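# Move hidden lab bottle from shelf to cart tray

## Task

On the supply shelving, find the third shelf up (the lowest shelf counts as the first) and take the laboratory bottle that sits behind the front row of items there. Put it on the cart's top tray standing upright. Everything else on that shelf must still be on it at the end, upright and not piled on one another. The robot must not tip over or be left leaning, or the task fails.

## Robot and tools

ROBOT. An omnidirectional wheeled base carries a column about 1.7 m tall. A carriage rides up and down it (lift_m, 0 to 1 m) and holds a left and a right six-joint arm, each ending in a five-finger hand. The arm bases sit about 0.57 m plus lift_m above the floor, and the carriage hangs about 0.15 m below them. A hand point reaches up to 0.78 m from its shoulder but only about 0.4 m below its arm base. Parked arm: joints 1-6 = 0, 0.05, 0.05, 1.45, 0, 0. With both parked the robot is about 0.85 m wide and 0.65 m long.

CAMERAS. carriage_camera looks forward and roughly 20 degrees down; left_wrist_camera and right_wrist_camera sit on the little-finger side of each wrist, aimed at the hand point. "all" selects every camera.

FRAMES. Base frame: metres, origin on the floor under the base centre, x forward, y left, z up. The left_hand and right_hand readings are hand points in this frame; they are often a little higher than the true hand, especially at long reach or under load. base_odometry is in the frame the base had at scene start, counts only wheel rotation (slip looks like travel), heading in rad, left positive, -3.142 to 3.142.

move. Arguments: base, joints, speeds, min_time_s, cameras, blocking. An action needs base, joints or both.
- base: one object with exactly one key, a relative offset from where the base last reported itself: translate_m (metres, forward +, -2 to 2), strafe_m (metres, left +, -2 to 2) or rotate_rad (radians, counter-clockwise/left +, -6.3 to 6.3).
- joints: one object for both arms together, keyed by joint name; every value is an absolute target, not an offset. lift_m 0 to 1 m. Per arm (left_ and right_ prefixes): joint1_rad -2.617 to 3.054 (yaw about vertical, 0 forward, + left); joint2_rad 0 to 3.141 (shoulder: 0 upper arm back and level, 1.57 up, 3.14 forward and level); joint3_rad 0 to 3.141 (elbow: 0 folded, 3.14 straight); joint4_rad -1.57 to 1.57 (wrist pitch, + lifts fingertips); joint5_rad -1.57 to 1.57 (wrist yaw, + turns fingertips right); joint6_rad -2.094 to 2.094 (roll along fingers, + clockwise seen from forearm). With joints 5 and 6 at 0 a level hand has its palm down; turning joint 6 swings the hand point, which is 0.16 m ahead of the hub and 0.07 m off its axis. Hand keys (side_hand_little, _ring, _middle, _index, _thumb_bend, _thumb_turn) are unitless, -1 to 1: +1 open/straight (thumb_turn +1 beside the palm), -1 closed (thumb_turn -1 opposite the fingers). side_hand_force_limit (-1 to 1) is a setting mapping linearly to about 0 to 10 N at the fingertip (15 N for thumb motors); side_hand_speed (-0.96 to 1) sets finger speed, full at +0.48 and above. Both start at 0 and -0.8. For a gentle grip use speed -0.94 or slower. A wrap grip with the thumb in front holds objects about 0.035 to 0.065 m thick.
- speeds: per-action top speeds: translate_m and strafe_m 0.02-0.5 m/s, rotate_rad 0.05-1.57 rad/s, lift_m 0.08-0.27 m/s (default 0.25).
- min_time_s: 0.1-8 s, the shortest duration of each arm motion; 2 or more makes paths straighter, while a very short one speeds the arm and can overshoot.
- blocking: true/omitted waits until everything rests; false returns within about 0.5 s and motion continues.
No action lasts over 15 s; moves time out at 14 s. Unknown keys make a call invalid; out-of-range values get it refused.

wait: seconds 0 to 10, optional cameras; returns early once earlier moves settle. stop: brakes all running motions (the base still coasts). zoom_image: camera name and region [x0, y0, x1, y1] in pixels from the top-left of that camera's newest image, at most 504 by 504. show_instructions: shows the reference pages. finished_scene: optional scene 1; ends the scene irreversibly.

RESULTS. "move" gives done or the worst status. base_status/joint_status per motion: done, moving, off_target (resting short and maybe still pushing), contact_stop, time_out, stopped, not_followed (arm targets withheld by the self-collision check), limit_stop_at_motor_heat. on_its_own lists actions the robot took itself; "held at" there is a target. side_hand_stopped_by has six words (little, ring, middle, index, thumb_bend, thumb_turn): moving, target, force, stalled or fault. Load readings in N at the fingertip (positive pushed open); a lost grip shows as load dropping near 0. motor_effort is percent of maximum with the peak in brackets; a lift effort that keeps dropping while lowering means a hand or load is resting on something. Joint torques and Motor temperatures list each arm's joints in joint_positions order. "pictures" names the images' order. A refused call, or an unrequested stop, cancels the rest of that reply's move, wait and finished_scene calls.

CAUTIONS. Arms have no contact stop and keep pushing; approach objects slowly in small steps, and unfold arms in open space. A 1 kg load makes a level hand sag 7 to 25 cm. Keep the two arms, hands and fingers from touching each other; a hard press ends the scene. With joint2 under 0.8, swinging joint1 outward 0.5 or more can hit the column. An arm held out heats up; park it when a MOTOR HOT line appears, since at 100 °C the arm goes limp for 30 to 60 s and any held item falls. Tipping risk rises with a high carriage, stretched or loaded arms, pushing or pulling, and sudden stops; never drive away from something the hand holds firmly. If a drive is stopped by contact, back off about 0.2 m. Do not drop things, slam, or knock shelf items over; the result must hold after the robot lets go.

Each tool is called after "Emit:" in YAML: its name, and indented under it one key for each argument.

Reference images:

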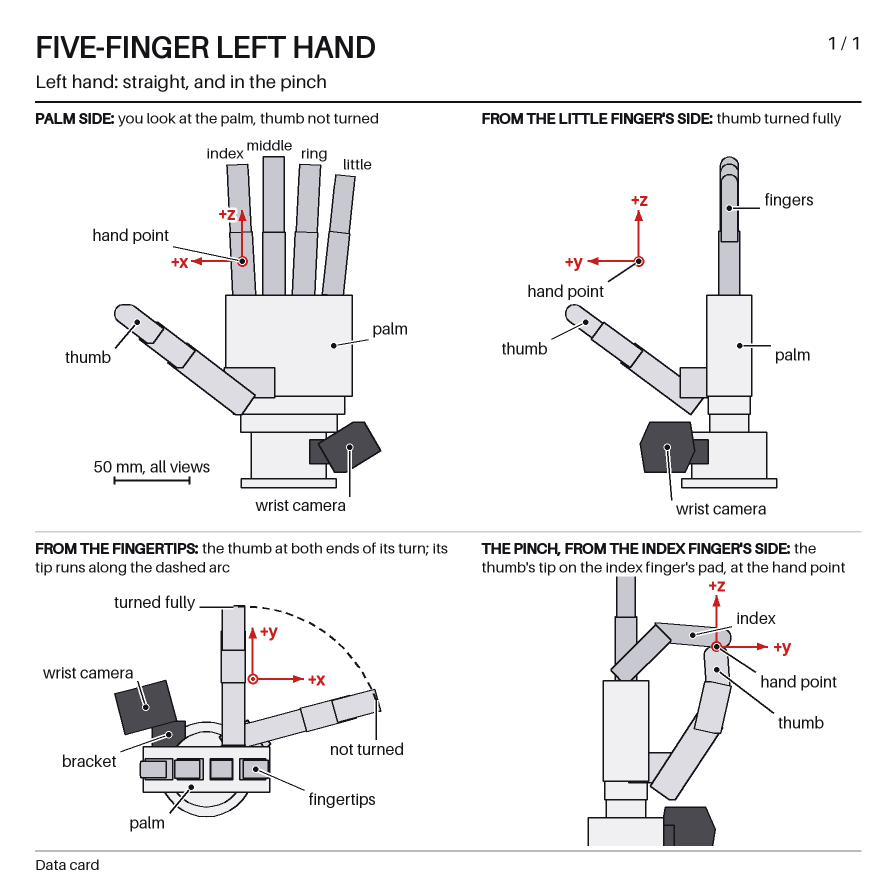

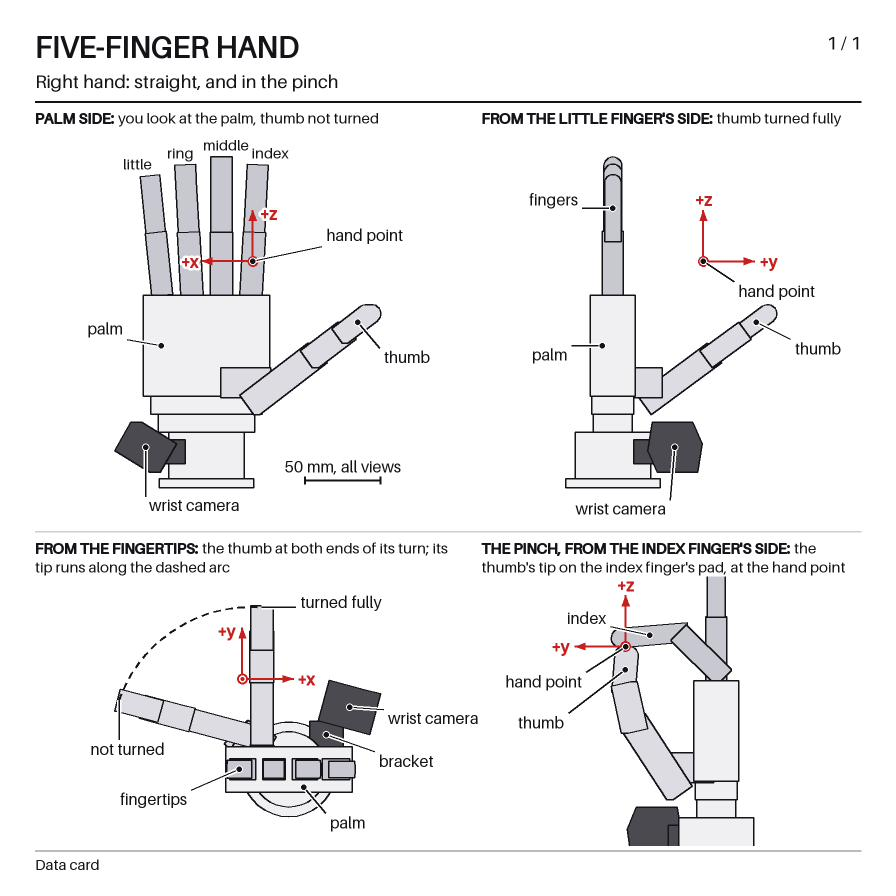

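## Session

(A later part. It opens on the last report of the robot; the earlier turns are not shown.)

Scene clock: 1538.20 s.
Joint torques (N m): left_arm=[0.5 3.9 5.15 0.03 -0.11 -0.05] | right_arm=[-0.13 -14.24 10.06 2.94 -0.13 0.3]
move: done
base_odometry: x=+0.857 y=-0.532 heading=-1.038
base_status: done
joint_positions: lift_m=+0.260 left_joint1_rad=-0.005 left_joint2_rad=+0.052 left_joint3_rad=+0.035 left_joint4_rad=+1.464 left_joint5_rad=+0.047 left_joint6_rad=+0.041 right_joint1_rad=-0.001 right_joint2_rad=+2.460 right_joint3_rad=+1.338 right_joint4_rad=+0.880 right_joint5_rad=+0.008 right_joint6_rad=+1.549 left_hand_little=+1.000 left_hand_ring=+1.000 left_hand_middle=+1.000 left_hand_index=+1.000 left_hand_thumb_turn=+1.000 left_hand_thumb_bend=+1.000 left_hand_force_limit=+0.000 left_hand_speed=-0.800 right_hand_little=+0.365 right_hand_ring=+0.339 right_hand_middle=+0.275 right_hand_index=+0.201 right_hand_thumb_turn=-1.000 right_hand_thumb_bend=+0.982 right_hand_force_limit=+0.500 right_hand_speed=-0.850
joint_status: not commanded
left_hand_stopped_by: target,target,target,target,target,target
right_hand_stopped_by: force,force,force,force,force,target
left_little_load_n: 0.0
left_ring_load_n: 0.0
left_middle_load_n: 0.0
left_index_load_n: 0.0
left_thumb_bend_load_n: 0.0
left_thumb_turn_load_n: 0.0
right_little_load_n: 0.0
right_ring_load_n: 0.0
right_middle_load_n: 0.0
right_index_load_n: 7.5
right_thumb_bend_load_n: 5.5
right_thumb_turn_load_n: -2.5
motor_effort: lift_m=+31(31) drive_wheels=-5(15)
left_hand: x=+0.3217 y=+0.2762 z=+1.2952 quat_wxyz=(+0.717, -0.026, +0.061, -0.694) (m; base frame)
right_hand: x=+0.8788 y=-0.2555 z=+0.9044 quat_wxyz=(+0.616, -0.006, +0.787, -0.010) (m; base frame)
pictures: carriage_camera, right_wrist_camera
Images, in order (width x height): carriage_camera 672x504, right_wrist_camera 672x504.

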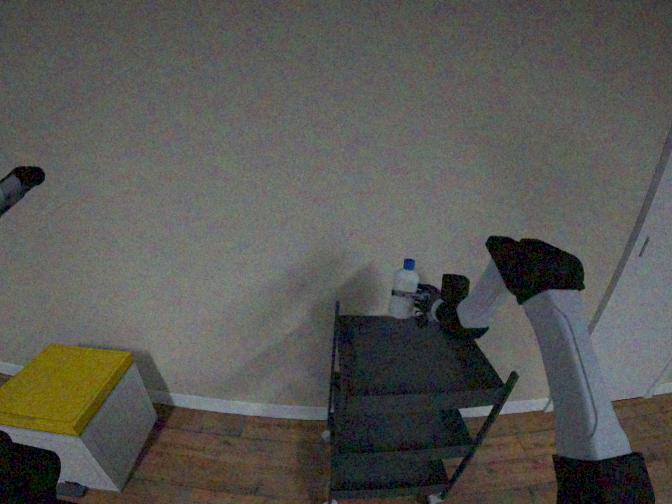

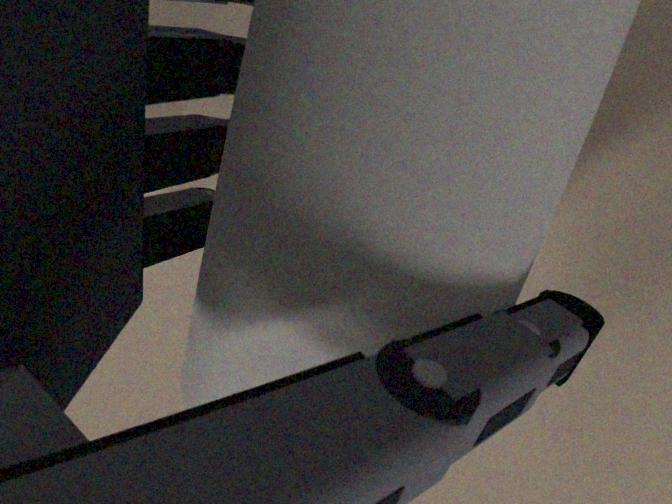

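Emit:
move:
  joints: {"lift_m": 0.14, "right_joint4_rad": 1.01}
  speeds: {"lift_m": 0.1}
  min_time_s: 1
  cameras: ["carriage_camera", "right_wrist_camera"]

Emit:
zoom_image:
  camera: "carriage_camera"
  region: [300, 180, 550, 430]

Scene clock: 1554.37 s.
Joint torques (N m): left_arm=[0.51 3.88 5.15 0.04 -0.11 -0.05] | right_arm=[-0.12 -14.22 10.09 3.04 -0.13 0.3]
Motor temperatures (°C): left_arm=[19 27 30 17 17 19] | right_arm=[19 40 41 55 20 16]
move: off_target
base_odometry: x=+0.857 y=-0.532 heading=-1.038
base_status: not commanded
joint_positions: lift_m=+0.140 left_joint1_rad=-0.005 left_joint2_rad=+0.052 left_joint3_rad=+0.035 left_joint4_rad=+1.464 left_joint5_rad=+0.047 left_joint6_rad=+0.041 right_joint1_rad=-0.001 right_joint2_rad=+2.460 right_joint3_rad=+1.338 right_joint4_rad=+0.913 right_joint5_rad=+0.008 right_joint6_rad=+1.549 left_hand_little=+1.000 left_hand_ring=+1.000 left_hand_middle=+1.000 left_hand_index=+1.000 left_hand_thumb_turn=+1.000 left_hand_thumb_bend=+1.000 left_hand_force_limit=+0.000 left_hand_speed=-0.800 right_hand_little=+0.365 right_hand_ring=+0.339 right_hand_middle=+0.275 right_hand_index=+0.201 right_hand_thumb_turn=-1.000 right_hand_thumb_bend=+0.982 right_hand_force_limit=+0.500 right_hand_speed=-0.850
joint_status: right_joint4_rad off_target (ended at +0.913, target +1.010); the others done
left_hand_stopped_by: target,target,target,target,target,target
right_hand_stopped_by: force,force,force,force,force,target
left_little_load_n: 0.0
left_ring_load_n: 0.0
left_middle_load_n: 0.0
left_index_load_n: 0.0
left_thumb_bend_load_n: 0.0
left_thumb_turn_load_n: 0.0
right_little_load_n: 0.0
right_ring_load_n: 0.0
right_middle_load_n: 0.0
right_index_load_n: 7.5
right_thumb_bend_load_n: 5.5
right_thumb_turn_load_n: -2.5
motor_effort: lift_m=+26(26) drive_wheels=-4(5)
left_hand: x=+0.3217 y=+0.2762 z=+1.1756 quat_wxyz=(+0.717, -0.026, +0.061, -0.694) (m; base frame)
right_hand: x=+0.8798 y=-0.2555 z=+0.7933 quat_wxyz=(+0.629, -0.006, +0.777, -0.010) (m; base frame)
pictures: carriage_camera, right_wrist_camera
Images, in order (width x height): carriage_camera 672x504, right_wrist_camera 672x504.

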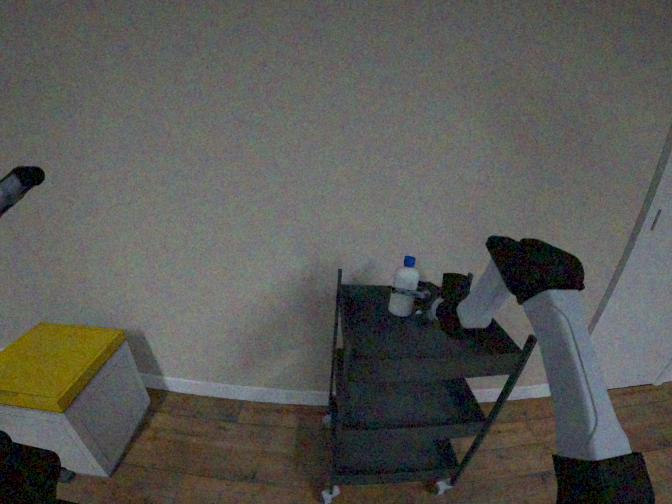

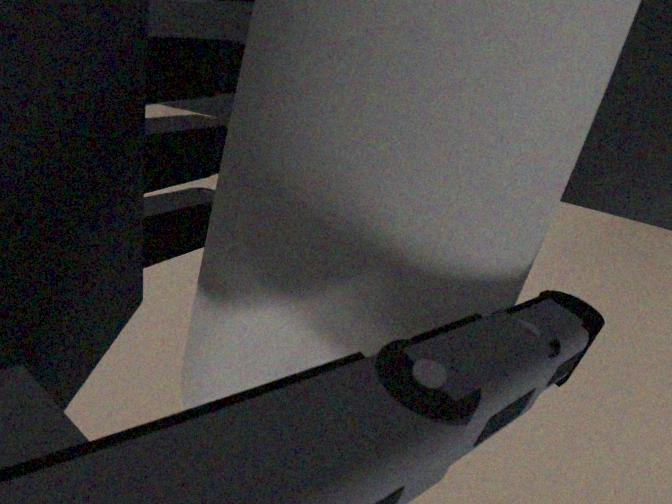

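Scaled by 2.016.

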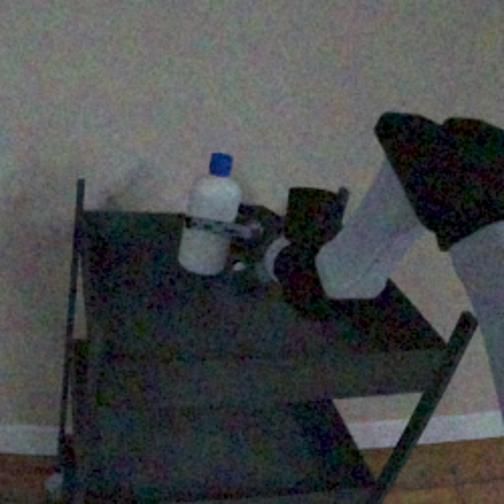

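Emit:
move:
  joints: {"lift_m": 0.12}
  speeds: {"lift_m": 0.08}
  cameras: ["carriage_camera", "right_wrist_camera"]

Scene clock: 1573.17 s.
Joint torques (N m): left_arm=[0.51 3.89 5.16 0.04 -0.1 -0.05] | right_arm=[-0.03 -14.22 10.07 2.63 -0.08 0.28]
Motor temperatures (°C): left_arm=[19 27 30 17 17 19] | right_arm=[19 42 42 55 20 16]
move: done
base_odometry: x=+0.857 y=-0.532 heading=-1.038
base_status: not commanded
joint_positions: lift_m=+0.120 left_joint1_rad=-0.005 left_joint2_rad=+0.052 left_joint3_rad=+0.035 left_joint4_rad=+1.464 left_joint5_rad=+0.047 left_joint6_rad=+0.041 right_joint1_rad=-0.002 right_joint2_rad=+2.460 right_joint3_rad=+1.338 right_joint4_rad=+0.952 right_joint5_rad=+0.002 right_joint6_rad=+1.551 left_hand_little=+1.000 left_hand_ring=+1.000 left_hand_middle=+1.000 left_hand_index=+1.000 left_hand_thumb_turn=+1.000 left_hand_thumb_bend=+1.000 left_hand_force_limit=+0.000 left_hand_speed=-0.800 right_hand_little=+0.365 right_hand_ring=+0.339 right_hand_middle=+0.274 right_hand_index=+0.201 right_hand_thumb_turn=-1.000 right_hand_thumb_bend=+0.982 right_hand_force_limit=+0.500 right_hand_speed=-0.850
joint_status: all done
left_hand_stopped_by: target,target,target,target,target,target
right_hand_stopped_by: force,force,force,force,force,target
left_little_load_n: 0.0
left_ring_load_n: 0.0
left_middle_load_n: 0.0
left_index_load_n: 0.0
left_thumb_bend_load_n: 0.0
left_thumb_turn_load_n: 0.0
right_little_load_n: 0.0
right_ring_load_n: 0.0
right_middle_load_n: -5.5
right_index_load_n: 6.5
right_thumb_bend_load_n: 6.5
right_thumb_turn_load_n: -2.0
motor_effort: lift_m=+25(25) drive_wheels=+6(7)
left_hand: x=+0.3217 y=+0.2762 z=+1.1557 quat_wxyz=(+0.717, -0.026, +0.061, -0.694) (m; base frame)
right_hand: x=+0.8805 y=-0.2550 z=+0.7843 quat_wxyz=(+0.644, -0.006, +0.765, -0.008) (m; base frame)
pictures: carriage_camera, right_wrist_camera
Images, in order (width x height): carriage_camera 672x504, right_wrist_camera 672x504.

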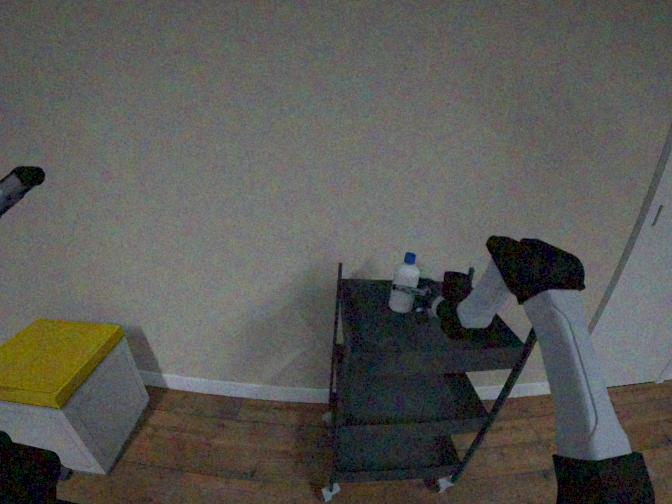

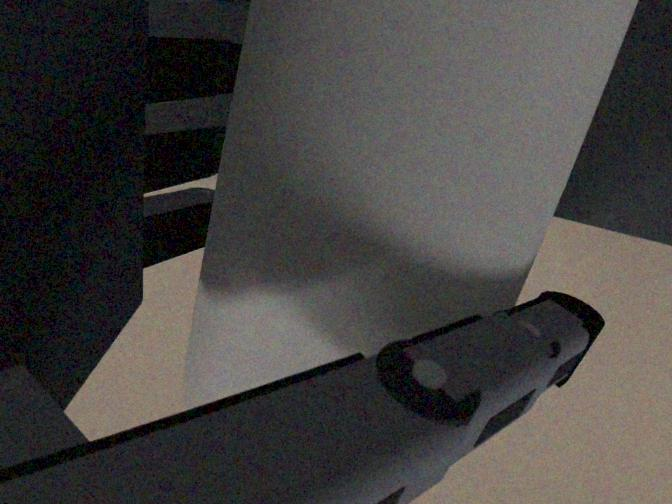

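Emit:
zoom_image:
  camera: "carriage_camera"
  region: [320, 220, 540, 385]

Scaled by 2.291.

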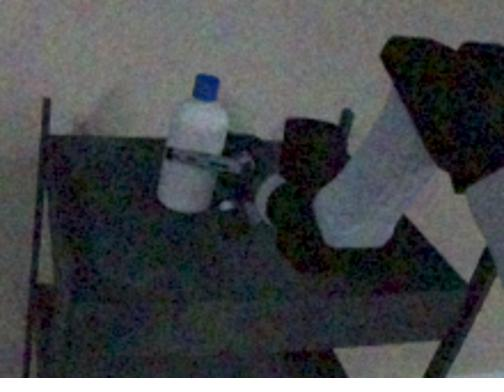

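Emit:
move:
  joints: {"lift_m": 0.11}
  speeds: {"lift_m": 0.08}
  cameras: ["carriage_camera", "right_wrist_camera"]

Emit:
zoom_image:
  camera: "carriage_camera"
  region: [320, 220, 540, 385]

Scene clock: 1582.40 s.
Joint torques (N m): left_arm=[0.51 3.89 5.15 0.04 -0.11 -0.05] | right_arm=[0.06 -14.22 10.07 2.33 -0.02 0.24]
Motor temperatures (°C): left_arm=[19 27 30 17 17 19] | right_arm=[19 43 42 55 20 16]
move: done
base_odometry: x=+0.857 y=-0.532 heading=-1.038
base_status: not commanded
joint_positions: lift_m=+0.110 left_joint1_rad=-0.005 left_joint2_rad=+0.052 left_joint3_rad=+0.035 left_joint4_rad=+1.464 left_joint5_rad=+0.047 left_joint6_rad=+0.041 right_joint1_rad=-0.003 right_joint2_rad=+2.460 right_joint3_rad=+1.338 right_joint4_rad=+0.984 right_joint5_rad=-0.003 right_joint6_rad=+1.555 left_hand_little=+1.000 left_hand_ring=+1.000 left_hand_middle=+1.000 left_hand_index=+1.000 left_hand_thumb_turn=+1.000 left_hand_thumb_bend=+1.000 left_hand_force_limit=+0.000 left_hand_speed=-0.800 right_hand_little=+0.365 right_hand_ring=+0.339 right_hand_middle=+0.274 right_hand_index=+0.201 right_hand_thumb_turn=-1.000 right_hand_thumb_bend=+0.982 right_hand_force_limit=+0.500 right_hand_speed=-0.850
joint_status: all done
left_hand_stopped_by: target,target,target,target,target,target
right_hand_stopped_by: force,force,force,force,force,target
left_little_load_n: 0.0
left_ring_load_n: 0.0
left_middle_load_n: 0.0
left_index_load_n: 0.0
left_thumb_bend_load_n: 0.0
left_thumb_turn_load_n: 0.0
right_little_load_n: 0.5
right_ring_load_n: 0.0
right_middle_load_n: -5.0
right_index_load_n: 6.0
right_thumb_bend_load_n: 6.5
right_thumb_turn_load_n: -1.5
motor_effort: lift_m=+24(25) drive_wheels=+7(7)
left_hand: x=+0.3217 y=+0.2762 z=+1.1458 quat_wxyz=(+0.717, -0.026, +0.061, -0.694) (m; base frame)
right_hand: x=+0.8806 y=-0.2548 z=+0.7831 quat_wxyz=(+0.656, -0.006, +0.755, -0.005) (m; base frame)
pictures: carriage_camera, right_wrist_camera
Images, in order (width x height): carriage_camera 672x504, right_wrist_camera 672x504.

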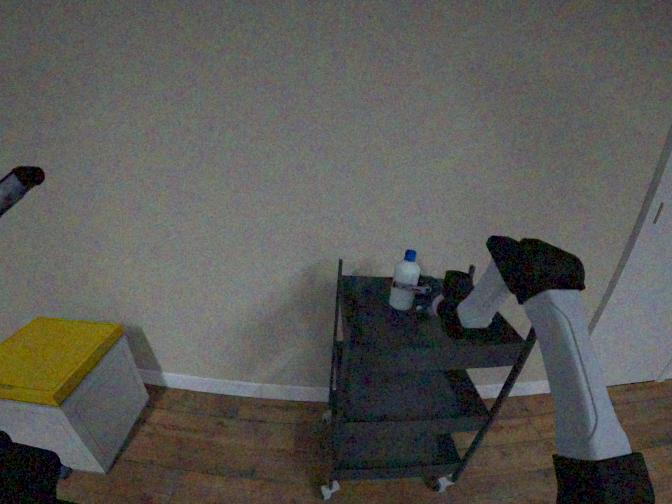

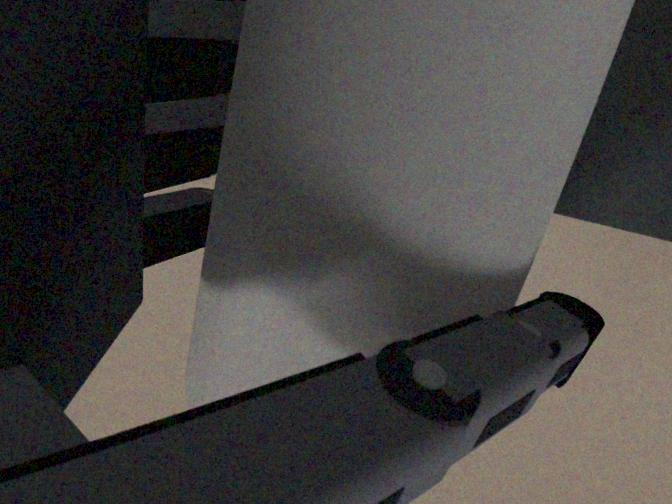

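Scaled by 2.291.

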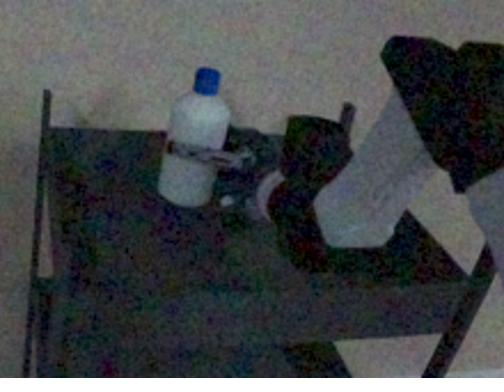

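Emit:
move:
  joints: {"lift_m": 0.118, "right_joint4_rad": 0.975}
  speeds: {"lift_m": 0.08}
  min_time_s: 2
  cameras: ["carriage_camera"]

Emit:
zoom_image:
  camera: "carriage_camera"
  region: [370, 230, 460, 320]

Scene clock: 1607.53 s.
Joint torques (N m): left_arm=[0.51 3.9 5.15 0.04 -0.11 -0.05] | right_arm=[0.08 -14.24 10.07 2.22 -0.02 0.25]
Motor temperatures (°C): left_arm=[19 27 30 17 17 19] | right_arm=[18 45 42 50 20 16]
move: done
base_odometry: x=+0.857 y=-0.532 heading=-1.038
base_status: not commanded
joint_positions: lift_m=+0.118 left_joint1_rad=-0.005 left_joint2_rad=+0.052 left_joint3_rad=+0.035 left_joint4_rad=+1.464 left_joint5_rad=+0.047 left_joint6_rad=+0.041 right_joint1_rad=-0.003 right_joint2_rad=+2.460 right_joint3_rad=+1.338 right_joint4_rad=+0.958 right_joint5_rad=-0.003 right_joint6_rad=+1.554 left_hand_little=+1.000 left_hand_ring=+1.000 left_hand_middle=+1.000 left_hand_index=+1.000 left_hand_thumb_turn=+1.000 left_hand_thumb_bend=+1.000 left_hand_force_limit=+0.000 left_hand_speed=-0.800 right_hand_little=+0.365 right_hand_ring=+0.339 right_hand_middle=+0.275 right_hand_index=+0.201 right_hand_thumb_turn=-1.000 right_hand_thumb_bend=+0.982 right_hand_force_limit=+0.500 right_hand_speed=-0.850
joint_status: all done
left_hand_stopped_by: target,target,target,target,target,target
right_hand_stopped_by: force,force,force,force,force,target
left_little_load_n: 0.0
left_ring_load_n: 0.0
left_middle_load_n: 0.0
left_index_load_n: 0.0
left_thumb_bend_load_n: 0.0
left_thumb_turn_load_n: 0.0
right_little_load_n: 0.0
right_ring_load_n: 0.0
right_middle_load_n: -2.0
right_index_load_n: 7.0
right_thumb_bend_load_n: 6.0
right_thumb_turn_load_n: -2.5
motor_effort: lift_m=+31(37) drive_wheels=+5(7)
left_hand: x=+0.3217 y=+0.2762 z=+1.1532 quat_wxyz=(+0.717, -0.026, +0.061, -0.694) (m; base frame)
right_hand: x=+0.8803 y=-0.2547 z=+0.7834 quat_wxyz=(+0.646, -0.006, +0.763, -0.005) (m; base frame)
pictures: carriage_camera
Images, in order (width x height): carriage_camera 672x504.

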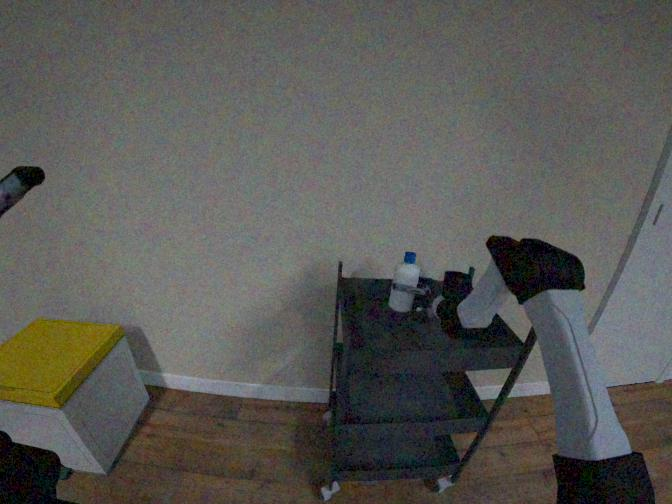

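Scaled by 5.600.

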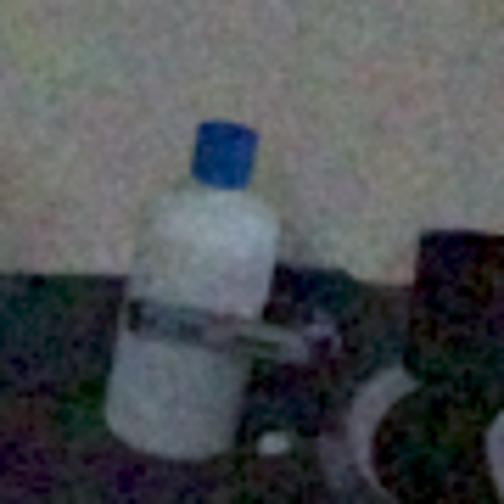

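Emit:
move:
  joints: {"right_hand_speed": -0.85, "right_hand_index": 0.26, "right_hand_middle": 0.34, "right_hand_ring": 0.4, "right_hand_little": 0.42, "right_hand_thumb_bend": 1.0}
  cameras: ["carriage_camera", "right_wrist_camera"]

Emit:
zoom_image:
  camera: "carriage_camera"
  region: [370, 230, 460, 320]

Scene clock: 1635.87 s.
Joint torques (N m): left_arm=[0.51 3.89 5.15 0.04 -0.11 -0.05] | right_arm=[0.09 -14.23 10.1 2.23 0.11 0.26]
move: done
base_odometry: x=+0.857 y=-0.532 heading=-1.038
base_status: not commanded
joint_positions: lift_m=+0.118 left_joint1_rad=-0.005 left_joint2_rad=+0.052 left_joint3_rad=+0.035 left_joint4_rad=+1.464 left_joint5_rad=+0.047 left_joint6_rad=+0.041 right_joint1_rad=-0.003 right_joint2_rad=+2.460 right_joint3_rad=+1.338 right_joint4_rad=+0.958 right_joint5_rad=-0.017 right_joint6_rad=+1.554 left_hand_little=+1.000 left_hand_ring=+1.000 left_hand_middle=+1.000 left_hand_index=+1.000 left_hand_thumb_turn=+1.000 left_hand_thumb_bend=+1.000 left_hand_force_limit=+0.000 left_hand_speed=-0.800 right_hand_little=+0.420 right_hand_ring=+0.400 right_hand_middle=+0.338 right_hand_index=+0.260 right_hand_thumb_turn=-1.000 right_hand_thumb_bend=+1.000 right_hand_force_limit=+0.500 right_hand_speed=-0.850
joint_status: all done
left_hand_stopped_by: target,target,target,target,target,target
right_hand_stopped_by: target,target,target,target,target,target
left_little_load_n: 0.0
left_ring_load_n: 0.0
left_middle_load_n: 0.0
left_index_load_n: 0.0
left_thumb_bend_load_n: 0.0
left_thumb_turn_load_n: 0.0
right_little_load_n: 1.5
right_ring_load_n: 0.0
right_middle_load_n: -8.5
right_index_load_n: 0.0
right_thumb_bend_load_n: 0.0
right_thumb_turn_load_n: -1.0
motor_effort: lift_m=+31(31) drive_wheels=+6(6)
left_hand: x=+0.3217 y=+0.2762 z=+1.1532 quat_wxyz=(+0.717, -0.026, +0.061, -0.694) (m; base frame)
right_hand: x=+0.8794 y=-0.2520 z=+0.7838 quat_wxyz=(+0.647, -0.011, +0.763, +0.000) (m; base frame)
pictures: carriage_camera, right_wrist_camera
Images, in order (width x height): carriage_camera 672x504, right_wrist_camera 672x504.

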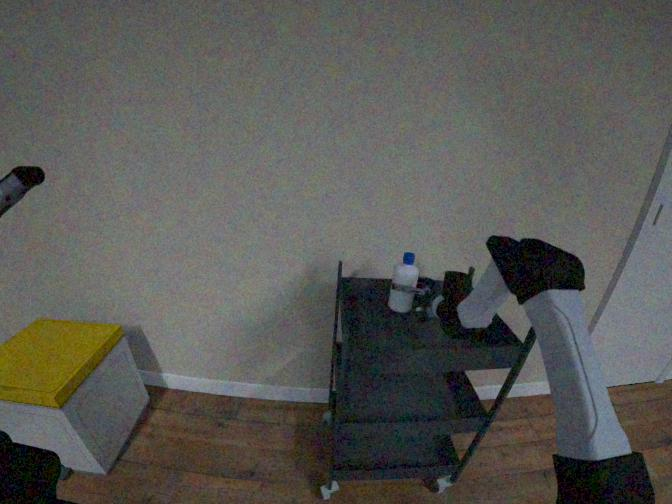

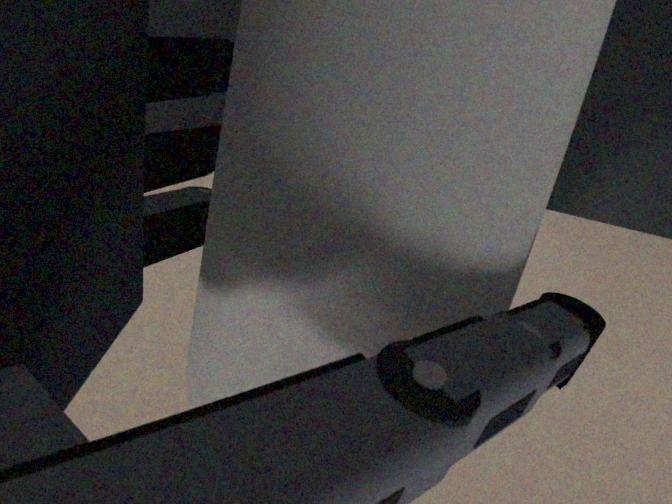

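Scaled by 5.600.

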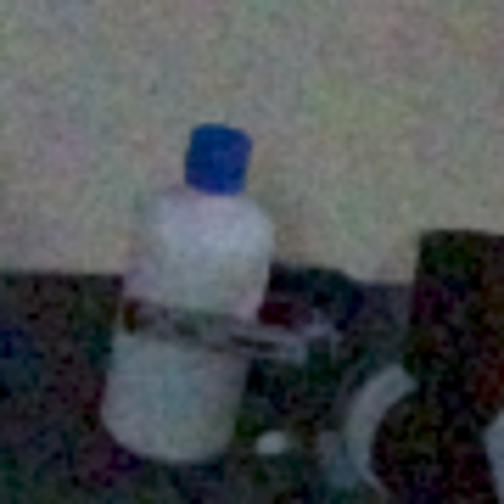

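Emit:
move:
  joints: {"right_hand_speed": -0.75, "right_hand_index": 0.5, "right_hand_middle": 0.55, "right_hand_ring": 0.6, "right_hand_little": 0.6}
  cameras: ["carriage_camera", "right_wrist_camera"]

Emit:
zoom_image:
  camera: "carriage_camera"
  region: [370, 230, 460, 320]

Scene clock: 1642.57 s.
Joint torques (N m): left_arm=[0.5 3.92 5.15 0.04 -0.11 -0.05] | right_arm=[-0.5 -14.24 10.07 2.17 0.33 0.2]
move: done
base_odometry: x=+0.857 y=-0.532 heading=-1.038
base_status: not commanded
joint_positions: lift_m=+0.118 left_joint1_rad=-0.005 left_joint2_rad=+0.052 left_joint3_rad=+0.035 left_joint4_rad=+1.464 left_joint5_rad=+0.047 left_joint6_rad=+0.041 right_joint1_rad=+0.003 right_joint2_rad=+2.460 right_joint3_rad=+1.338 right_joint4_rad=+0.963 right_joint5_rad=-0.040 right_joint6_rad=+1.559 left_hand_little=+1.000 left_hand_ring=+1.000 left_hand_middle=+1.000 left_hand_index=+1.000 left_hand_thumb_turn=+1.000 left_hand_thumb_bend=+1.000 left_hand_force_limit=+0.000 left_hand_speed=-0.800 right_hand_little=+0.600 right_hand_ring=+0.600 right_hand_middle=+0.548 right_hand_index=+0.500 right_hand_thumb_turn=-1.000 right_hand_thumb_bend=+1.000 right_hand_force_limit=+0.500 right_hand_speed=-0.750
joint_status: all done
left_hand_stopped_by: target,target,target,target,target,target
right_hand_stopped_by: target,target,target,target,target,target
left_little_load_n: 0.0
left_ring_load_n: 0.0
left_middle_load_n: 0.0
left_index_load_n: 0.0
left_thumb_bend_load_n: 0.0
left_thumb_turn_load_n: 0.0
right_little_load_n: 0.0
right_ring_load_n: 0.0
right_middle_load_n: -7.5
right_index_load_n: 0.0
right_thumb_bend_load_n: 0.0
right_thumb_turn_load_n: 0.0
motor_effort: lift_m=+30(31) drive_wheels=+6(7)
left_hand: x=+0.3217 y=+0.2762 z=+1.1532 quat_wxyz=(+0.717, -0.026, +0.061, -0.694) (m; base frame)
right_hand: x=+0.8777 y=-0.2440 z=+0.7857 quat_wxyz=(+0.648, -0.018, +0.761, +0.013) (m; base frame)
pictures: carriage_camera, right_wrist_camera
Images, in order (width x height): carriage_camera 672x504, right_wrist_camera 672x504.

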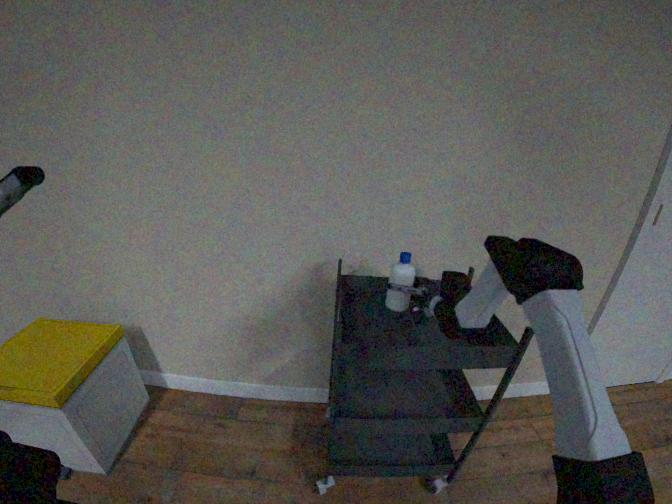

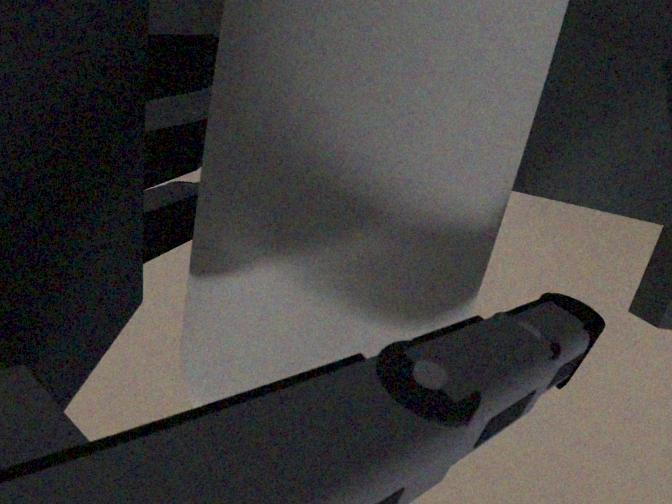

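Scaled by 5.600.

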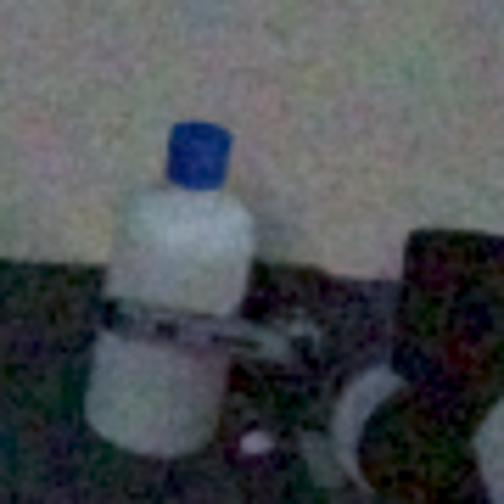

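Emit:
move:
  cameras: ["carriage_camera", "right_wrist_camera"]

Emit:
zoom_image:
  camera: "right_wrist_camera"
  region: [130, 0, 630, 500]

Emit:
zoom_image:
  camera: "carriage_camera"
  region: [370, 240, 510, 350]

Scene clock: 1683.33 s.
Joint torques (N m): left_arm=[0.51 3.9 5.15 0.04 -0.11 -0.05] | right_arm=[-0.5 -14.23 10.07 2.17 0.34 0.19]
Motor temperatures (°C): left_arm=[19 26 30 17 17 19] | right_arm=[18 47 42 47 20 16]
base_odometry: x=+0.857 y=-0.532 heading=-1.038
base_status: not commanded
joint_positions: lift_m=+0.118 left_joint1_rad=-0.005 left_joint2_rad=+0.052 left_joint3_rad=+0.035 left_joint4_rad=+1.464 left_joint5_rad=+0.047 left_joint6_rad=+0.041 right_joint1_rad=+0.003 right_joint2_rad=+2.460 right_joint3_rad=+1.338 right_joint4_rad=+0.963 right_joint5_rad=-0.040 right_joint6_rad=+1.559 left_hand_little=+1.000 left_hand_ring=+1.000 left_hand_middle=+1.000 left_hand_index=+1.000 left_hand_thumb_turn=+1.000 left_hand_thumb_bend=+1.000 left_hand_force_limit=+0.000 left_hand_speed=-0.800 right_hand_little=+0.600 right_hand_ring=+0.600 right_hand_middle=+0.548 right_hand_index=+0.500 right_hand_thumb_turn=-1.000 right_hand_thumb_bend=+1.000 right_hand_force_limit=+0.500 right_hand_speed=-0.750
joint_status: all done
left_hand_stopped_by: target,target,target,target,target,target
right_hand_stopped_by: target,target,target,target,target,target
left_little_load_n: 0.0
left_ring_load_n: 0.0
left_middle_load_n: 0.0
left_index_load_n: 0.0
left_thumb_bend_load_n: 0.0
left_thumb_turn_load_n: 0.0
right_little_load_n: 0.0
right_ring_load_n: 0.0
right_middle_load_n: -8.0
right_index_load_n: 0.0
right_thumb_bend_load_n: 0.0
right_thumb_turn_load_n: 0.0
motor_effort: lift_m=+31(31) drive_wheels=+7(7)
left_hand: x=+0.3217 y=+0.2762 z=+1.1532 quat_wxyz=(+0.717, -0.026, +0.061, -0.694) (m; base frame)
right_hand: x=+0.8777 y=-0.2440 z=+0.7857 quat_wxyz=(+0.648, -0.018, +0.761, +0.013) (m; base frame)
pictures: carriage_camera, right_wrist_camera
Images, in order (width x height): carriage_camera 672x504, right_wrist_camera 672x504.

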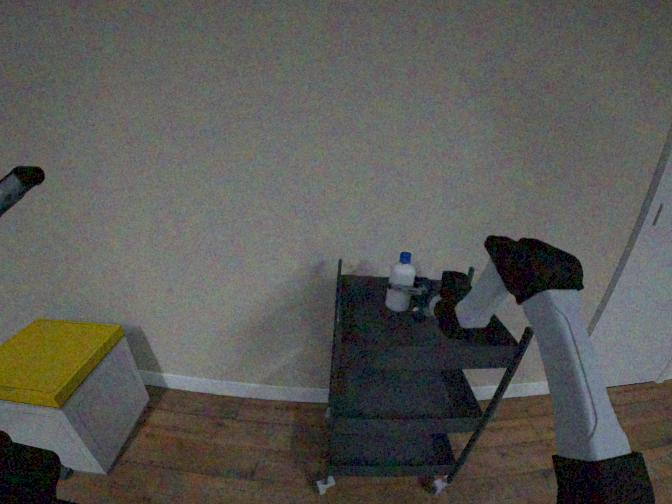

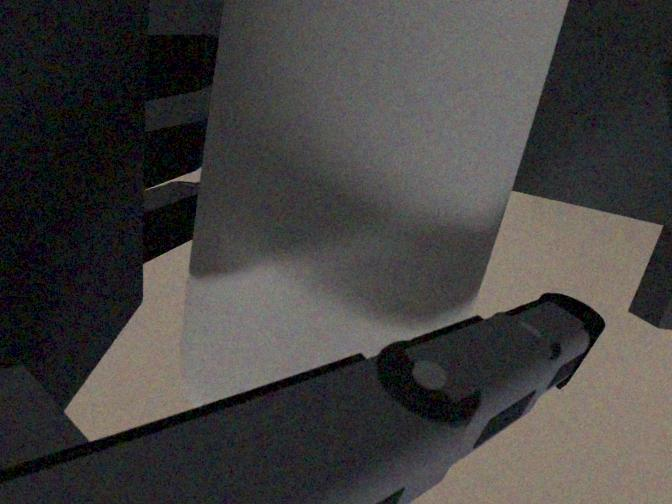

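Scaled by 1.008.

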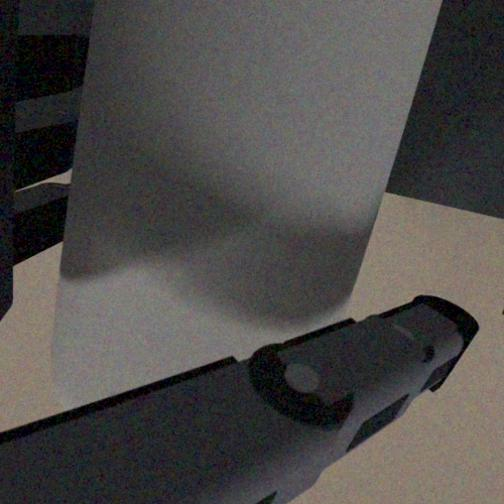

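Scaled by 3.600.

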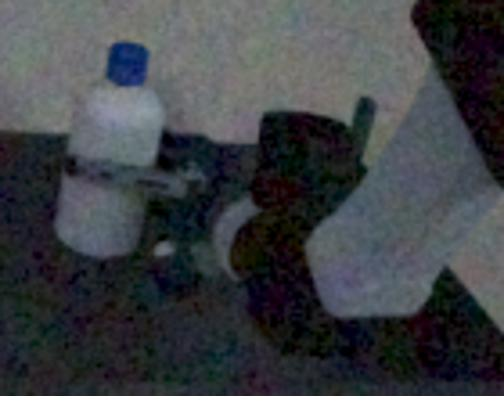

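Emit:
move:
  joints: {"right_hand_middle": 0.42}
  cameras: ["carriage_camera", "right_wrist_camera"]

Scene clock: 1751.07 s.
Joint torques (N m): left_arm=[0.51 3.9 5.15 0.04 -0.11 -0.05] | right_arm=[-0.51 -14.28 9.2 2.15 0.12 0.17]
move: done
base_odometry: x=+0.857 y=-0.532 heading=-1.038
base_status: not commanded
joint_positions: lift_m=+0.118 left_joint1_rad=-0.005 left_joint2_rad=+0.052 left_joint3_rad=+0.035 left_joint4_rad=+1.464 left_joint5_rad=+0.047 left_joint6_rad=+0.041 right_joint1_rad=+0.003 right_joint2_rad=+2.460 right_joint3_rad=+1.347 right_joint4_rad=+0.966 right_joint5_rad=-0.017 right_joint6_rad=+1.562 left_hand_little=+1.000 left_hand_ring=+1.000 left_hand_middle=+1.000 left_hand_index=+1.000 left_hand_thumb_turn=+1.000 left_hand_thumb_bend=+1.000 left_hand_force_limit=+0.000 left_hand_speed=-0.800 right_hand_little=+0.600 right_hand_ring=+0.600 right_hand_middle=+0.420 right_hand_index=+0.500 right_hand_thumb_turn=-1.000 right_hand_thumb_bend=+1.000 right_hand_force_limit=+0.500 right_hand_speed=-0.750
joint_status: all done
left_hand_stopped_by: target,target,target,target,target,target
right_hand_stopped_by: target,target,target,target,target,target
left_little_load_n: 0.0
left_ring_load_n: 0.0
left_middle_load_n: 0.0
left_index_load_n: 0.0
left_thumb_bend_load_n: 0.0
left_thumb_turn_load_n: 0.0
right_little_load_n: 0.0
right_ring_load_n: -1.0
right_middle_load_n: 0.0
right_index_load_n: 0.0
right_thumb_bend_load_n: 0.0
right_thumb_turn_load_n: 0.0
motor_effort: lift_m=+31(31) drive_wheels=+6(7)
left_hand: x=+0.3217 y=+0.2762 z=+1.1532 quat_wxyz=(+0.717, -0.026, +0.061, -0.694) (m; base frame)
right_hand: x=+0.8812 y=-0.2485 z=+0.7903 quat_wxyz=(+0.653, -0.010, +0.757, +0.005) (m; base frame)
pictures: carriage_camera, right_wrist_camera
Images, in order (width x height): carriage_camera 672x504, right_wrist_camera 672x504.

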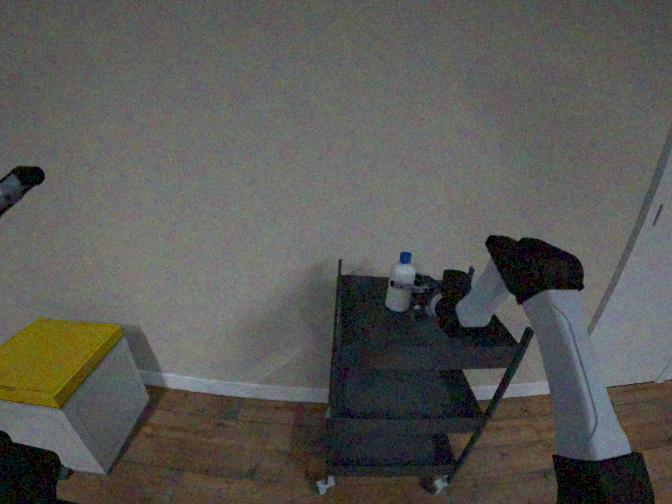

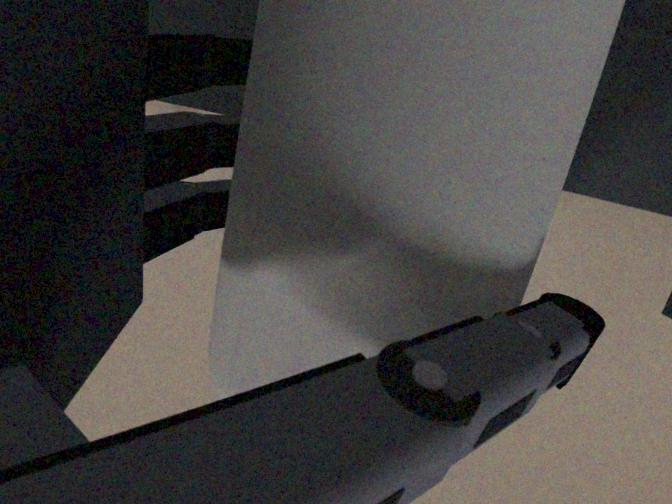

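Emit:
zoom_image:
  camera: "right_wrist_camera"
  region: [130, 0, 280, 270]

Emit:
zoom_image:
  camera: "carriage_camera"
  region: [385, 260, 475, 330]

Scaled by 1.867.

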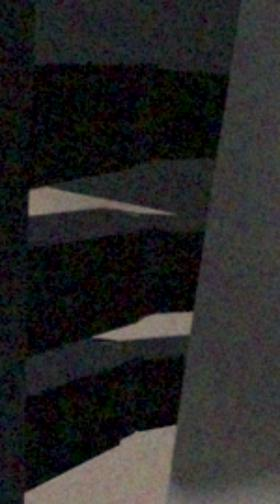

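Scaled by 5.600.

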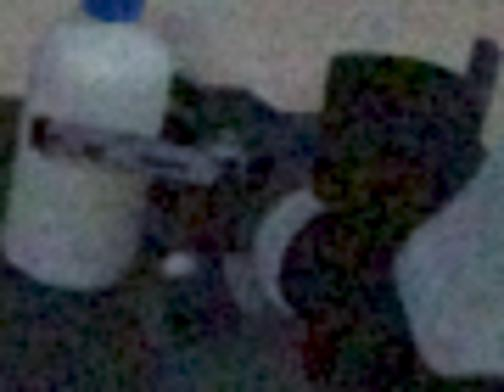

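Emit:
move:
  base: {"translate_m": -0.02}
  speeds: {"translate_m": 0.03}
  cameras: ["carriage_camera", "right_wrist_camera"]

Scene clock: 1787.20 s.
Joint torques (N m): left_arm=[0.5 3.75 5.23 0.07 -0.11 -0.05] | right_arm=[-0.44 -14.34 9.16 2.08 0.03 0.16]
move: done
base_odometry: x=+0.846 y=-0.515 heading=-1.038
base_status: done
joint_positions: lift_m=+0.118 left_joint1_rad=-0.005 left_joint2_rad=+0.052 left_joint3_rad=+0.035 left_joint4_rad=+1.464 left_joint5_rad=+0.047 left_joint6_rad=+0.041 right_joint1_rad=+0.002 right_joint2_rad=+2.460 right_joint3_rad=+1.348 right_joint4_rad=+0.972 right_joint5_rad=-0.008 right_joint6_rad=+1.563 left_hand_little=+1.000 left_hand_ring=+1.000 left_hand_middle=+1.000 left_hand_index=+1.000 left_hand_thumb_turn=+1.000 left_hand_thumb_bend=+1.000 left_hand_force_limit=+0.000 left_hand_speed=-0.800 right_hand_little=+0.600 right_hand_ring=+0.600 right_hand_middle=+0.420 right_hand_index=+0.500 right_hand_thumb_turn=-1.000 right_hand_thumb_bend=+1.000 right_hand_force_limit=+0.500 right_hand_speed=-0.750
joint_status: not commanded
left_hand_stopped_by: target,target,target,target,target,target
right_hand_stopped_by: target,target,target,target,target,target
left_little_load_n: 0.0
left_ring_load_n: 0.0
left_middle_load_n: 0.0
left_index_load_n: 0.0
left_thumb_bend_load_n: 0.0
left_thumb_turn_load_n: 0.0
right_little_load_n: 0.0
right_ring_load_n: 0.0
right_middle_load_n: 0.0
right_index_load_n: 0.0
right_thumb_bend_load_n: 0.0
right_thumb_turn_load_n: -0.5
motor_effort: lift_m=+31(31) drive_wheels=+2(15)
left_hand: x=+0.3217 y=+0.2762 z=+1.1532 quat_wxyz=(+0.717, -0.026, +0.061, -0.694) (m; base frame)
right_hand: x=+0.8820 y=-0.2505 z=+0.7925 quat_wxyz=(+0.656, -0.006, +0.755, +0.001) (m; base frame)
pictures: carriage_camera, right_wrist_camera
Images, in order (width x height): carriage_camera 672x504, right_wrist_camera 672x504.

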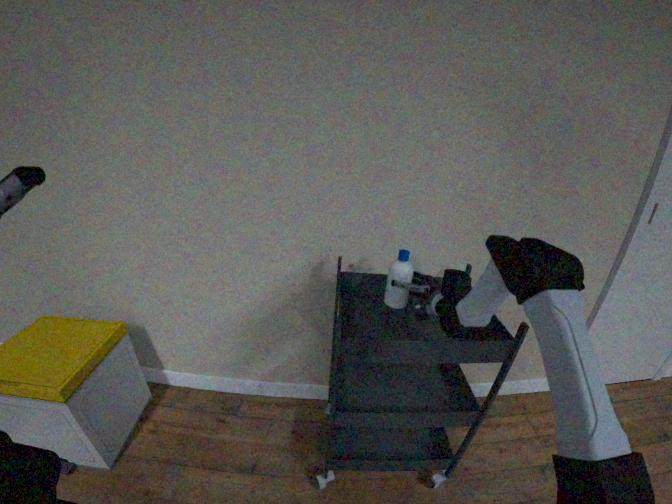

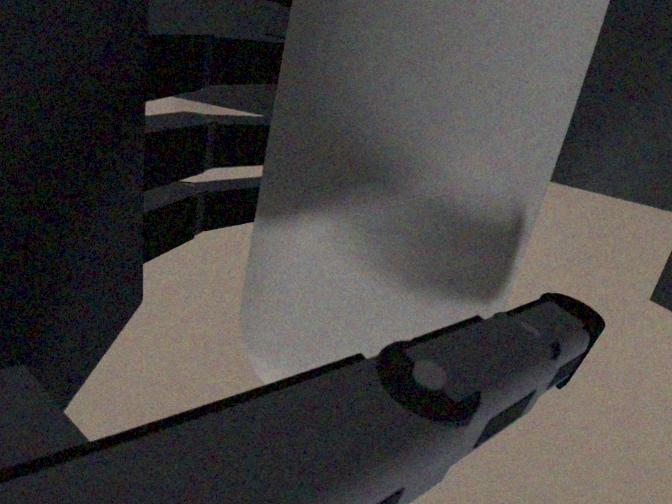

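Emit:
move:
  joints: {"right_hand_index": 0.7, "right_hand_middle": 0.6, "right_hand_ring": 0.7, "right_hand_little": 0.7}
  cameras: ["carriage_camera", "right_wrist_camera"]

Scene clock: 1792.63 s.
Joint torques (N m): left_arm=[0.51 3.9 5.15 0.05 -0.11 -0.05] | right_arm=[-0.46 -14.28 9.14 2.09 0.03 0.15]
move: done
base_odometry: x=+0.846 y=-0.515 heading=-1.038
base_status: not commanded
joint_positions: lift_m=+0.118 left_joint1_rad=-0.005 left_joint2_rad=+0.052 left_joint3_rad=+0.035 left_joint4_rad=+1.464 left_joint5_rad=+0.047 left_joint6_rad=+0.041 right_joint1_rad=+0.002 right_joint2_rad=+2.460 right_joint3_rad=+1.348 right_joint4_rad=+0.972 right_joint5_rad=-0.008 right_joint6_rad=+1.563 left_hand_little=+1.000 left_hand_ring=+1.000 left_hand_middle=+1.000 left_hand_index=+1.000 left_hand_thumb_turn=+1.000 left_hand_thumb_bend=+1.000 left_hand_force_limit=+0.000 left_hand_speed=-0.800 right_hand_little=+0.700 right_hand_ring=+0.700 right_hand_middle=+0.600 right_hand_index=+0.700 right_hand_thumb_turn=-1.000 right_hand_thumb_bend=+1.000 right_hand_force_limit=+0.500 right_hand_speed=-0.750
joint_status: all done
left_hand_stopped_by: target,target,target,target,target,target
right_hand_stopped_by: target,target,target,target,target,target
left_little_load_n: 0.0
left_ring_load_n: 0.0
left_middle_load_n: 0.0
left_index_load_n: 0.0
left_thumb_bend_load_n: 0.0
left_thumb_turn_load_n: 0.0
right_little_load_n: 0.0
right_ring_load_n: 0.0
right_middle_load_n: 0.0
right_index_load_n: 0.0
right_thumb_bend_load_n: 0.0
right_thumb_turn_load_n: 0.0
motor_effort: lift_m=+30(31) drive_wheels=+2(2)
left_hand: x=+0.3217 y=+0.2762 z=+1.1532 quat_wxyz=(+0.717, -0.026, +0.061, -0.694) (m; base frame)
right_hand: x=+0.8820 y=-0.2505 z=+0.7925 quat_wxyz=(+0.656, -0.006, +0.755, +0.001) (m; base frame)
pictures: carriage_camera, right_wrist_camera
Images, in order (width x height): carriage_camera 672x504, right_wrist_camera 672x504.

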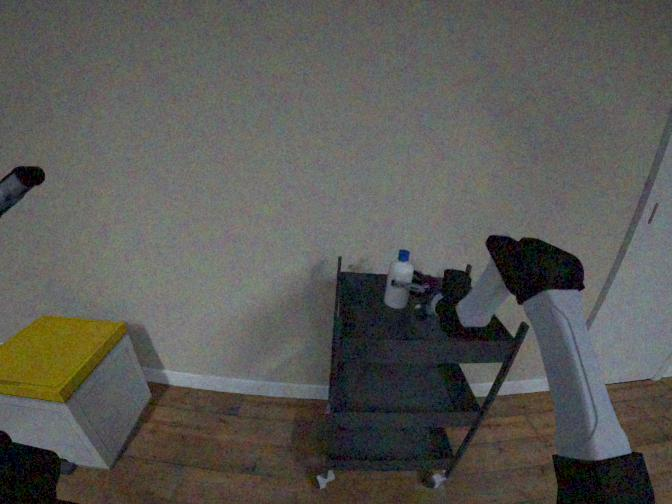

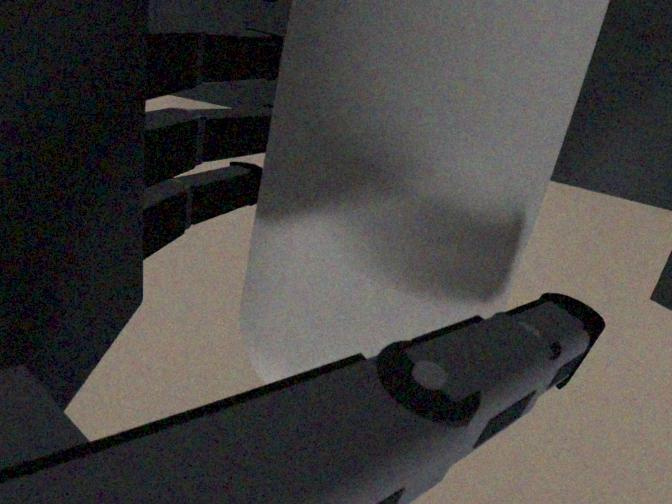

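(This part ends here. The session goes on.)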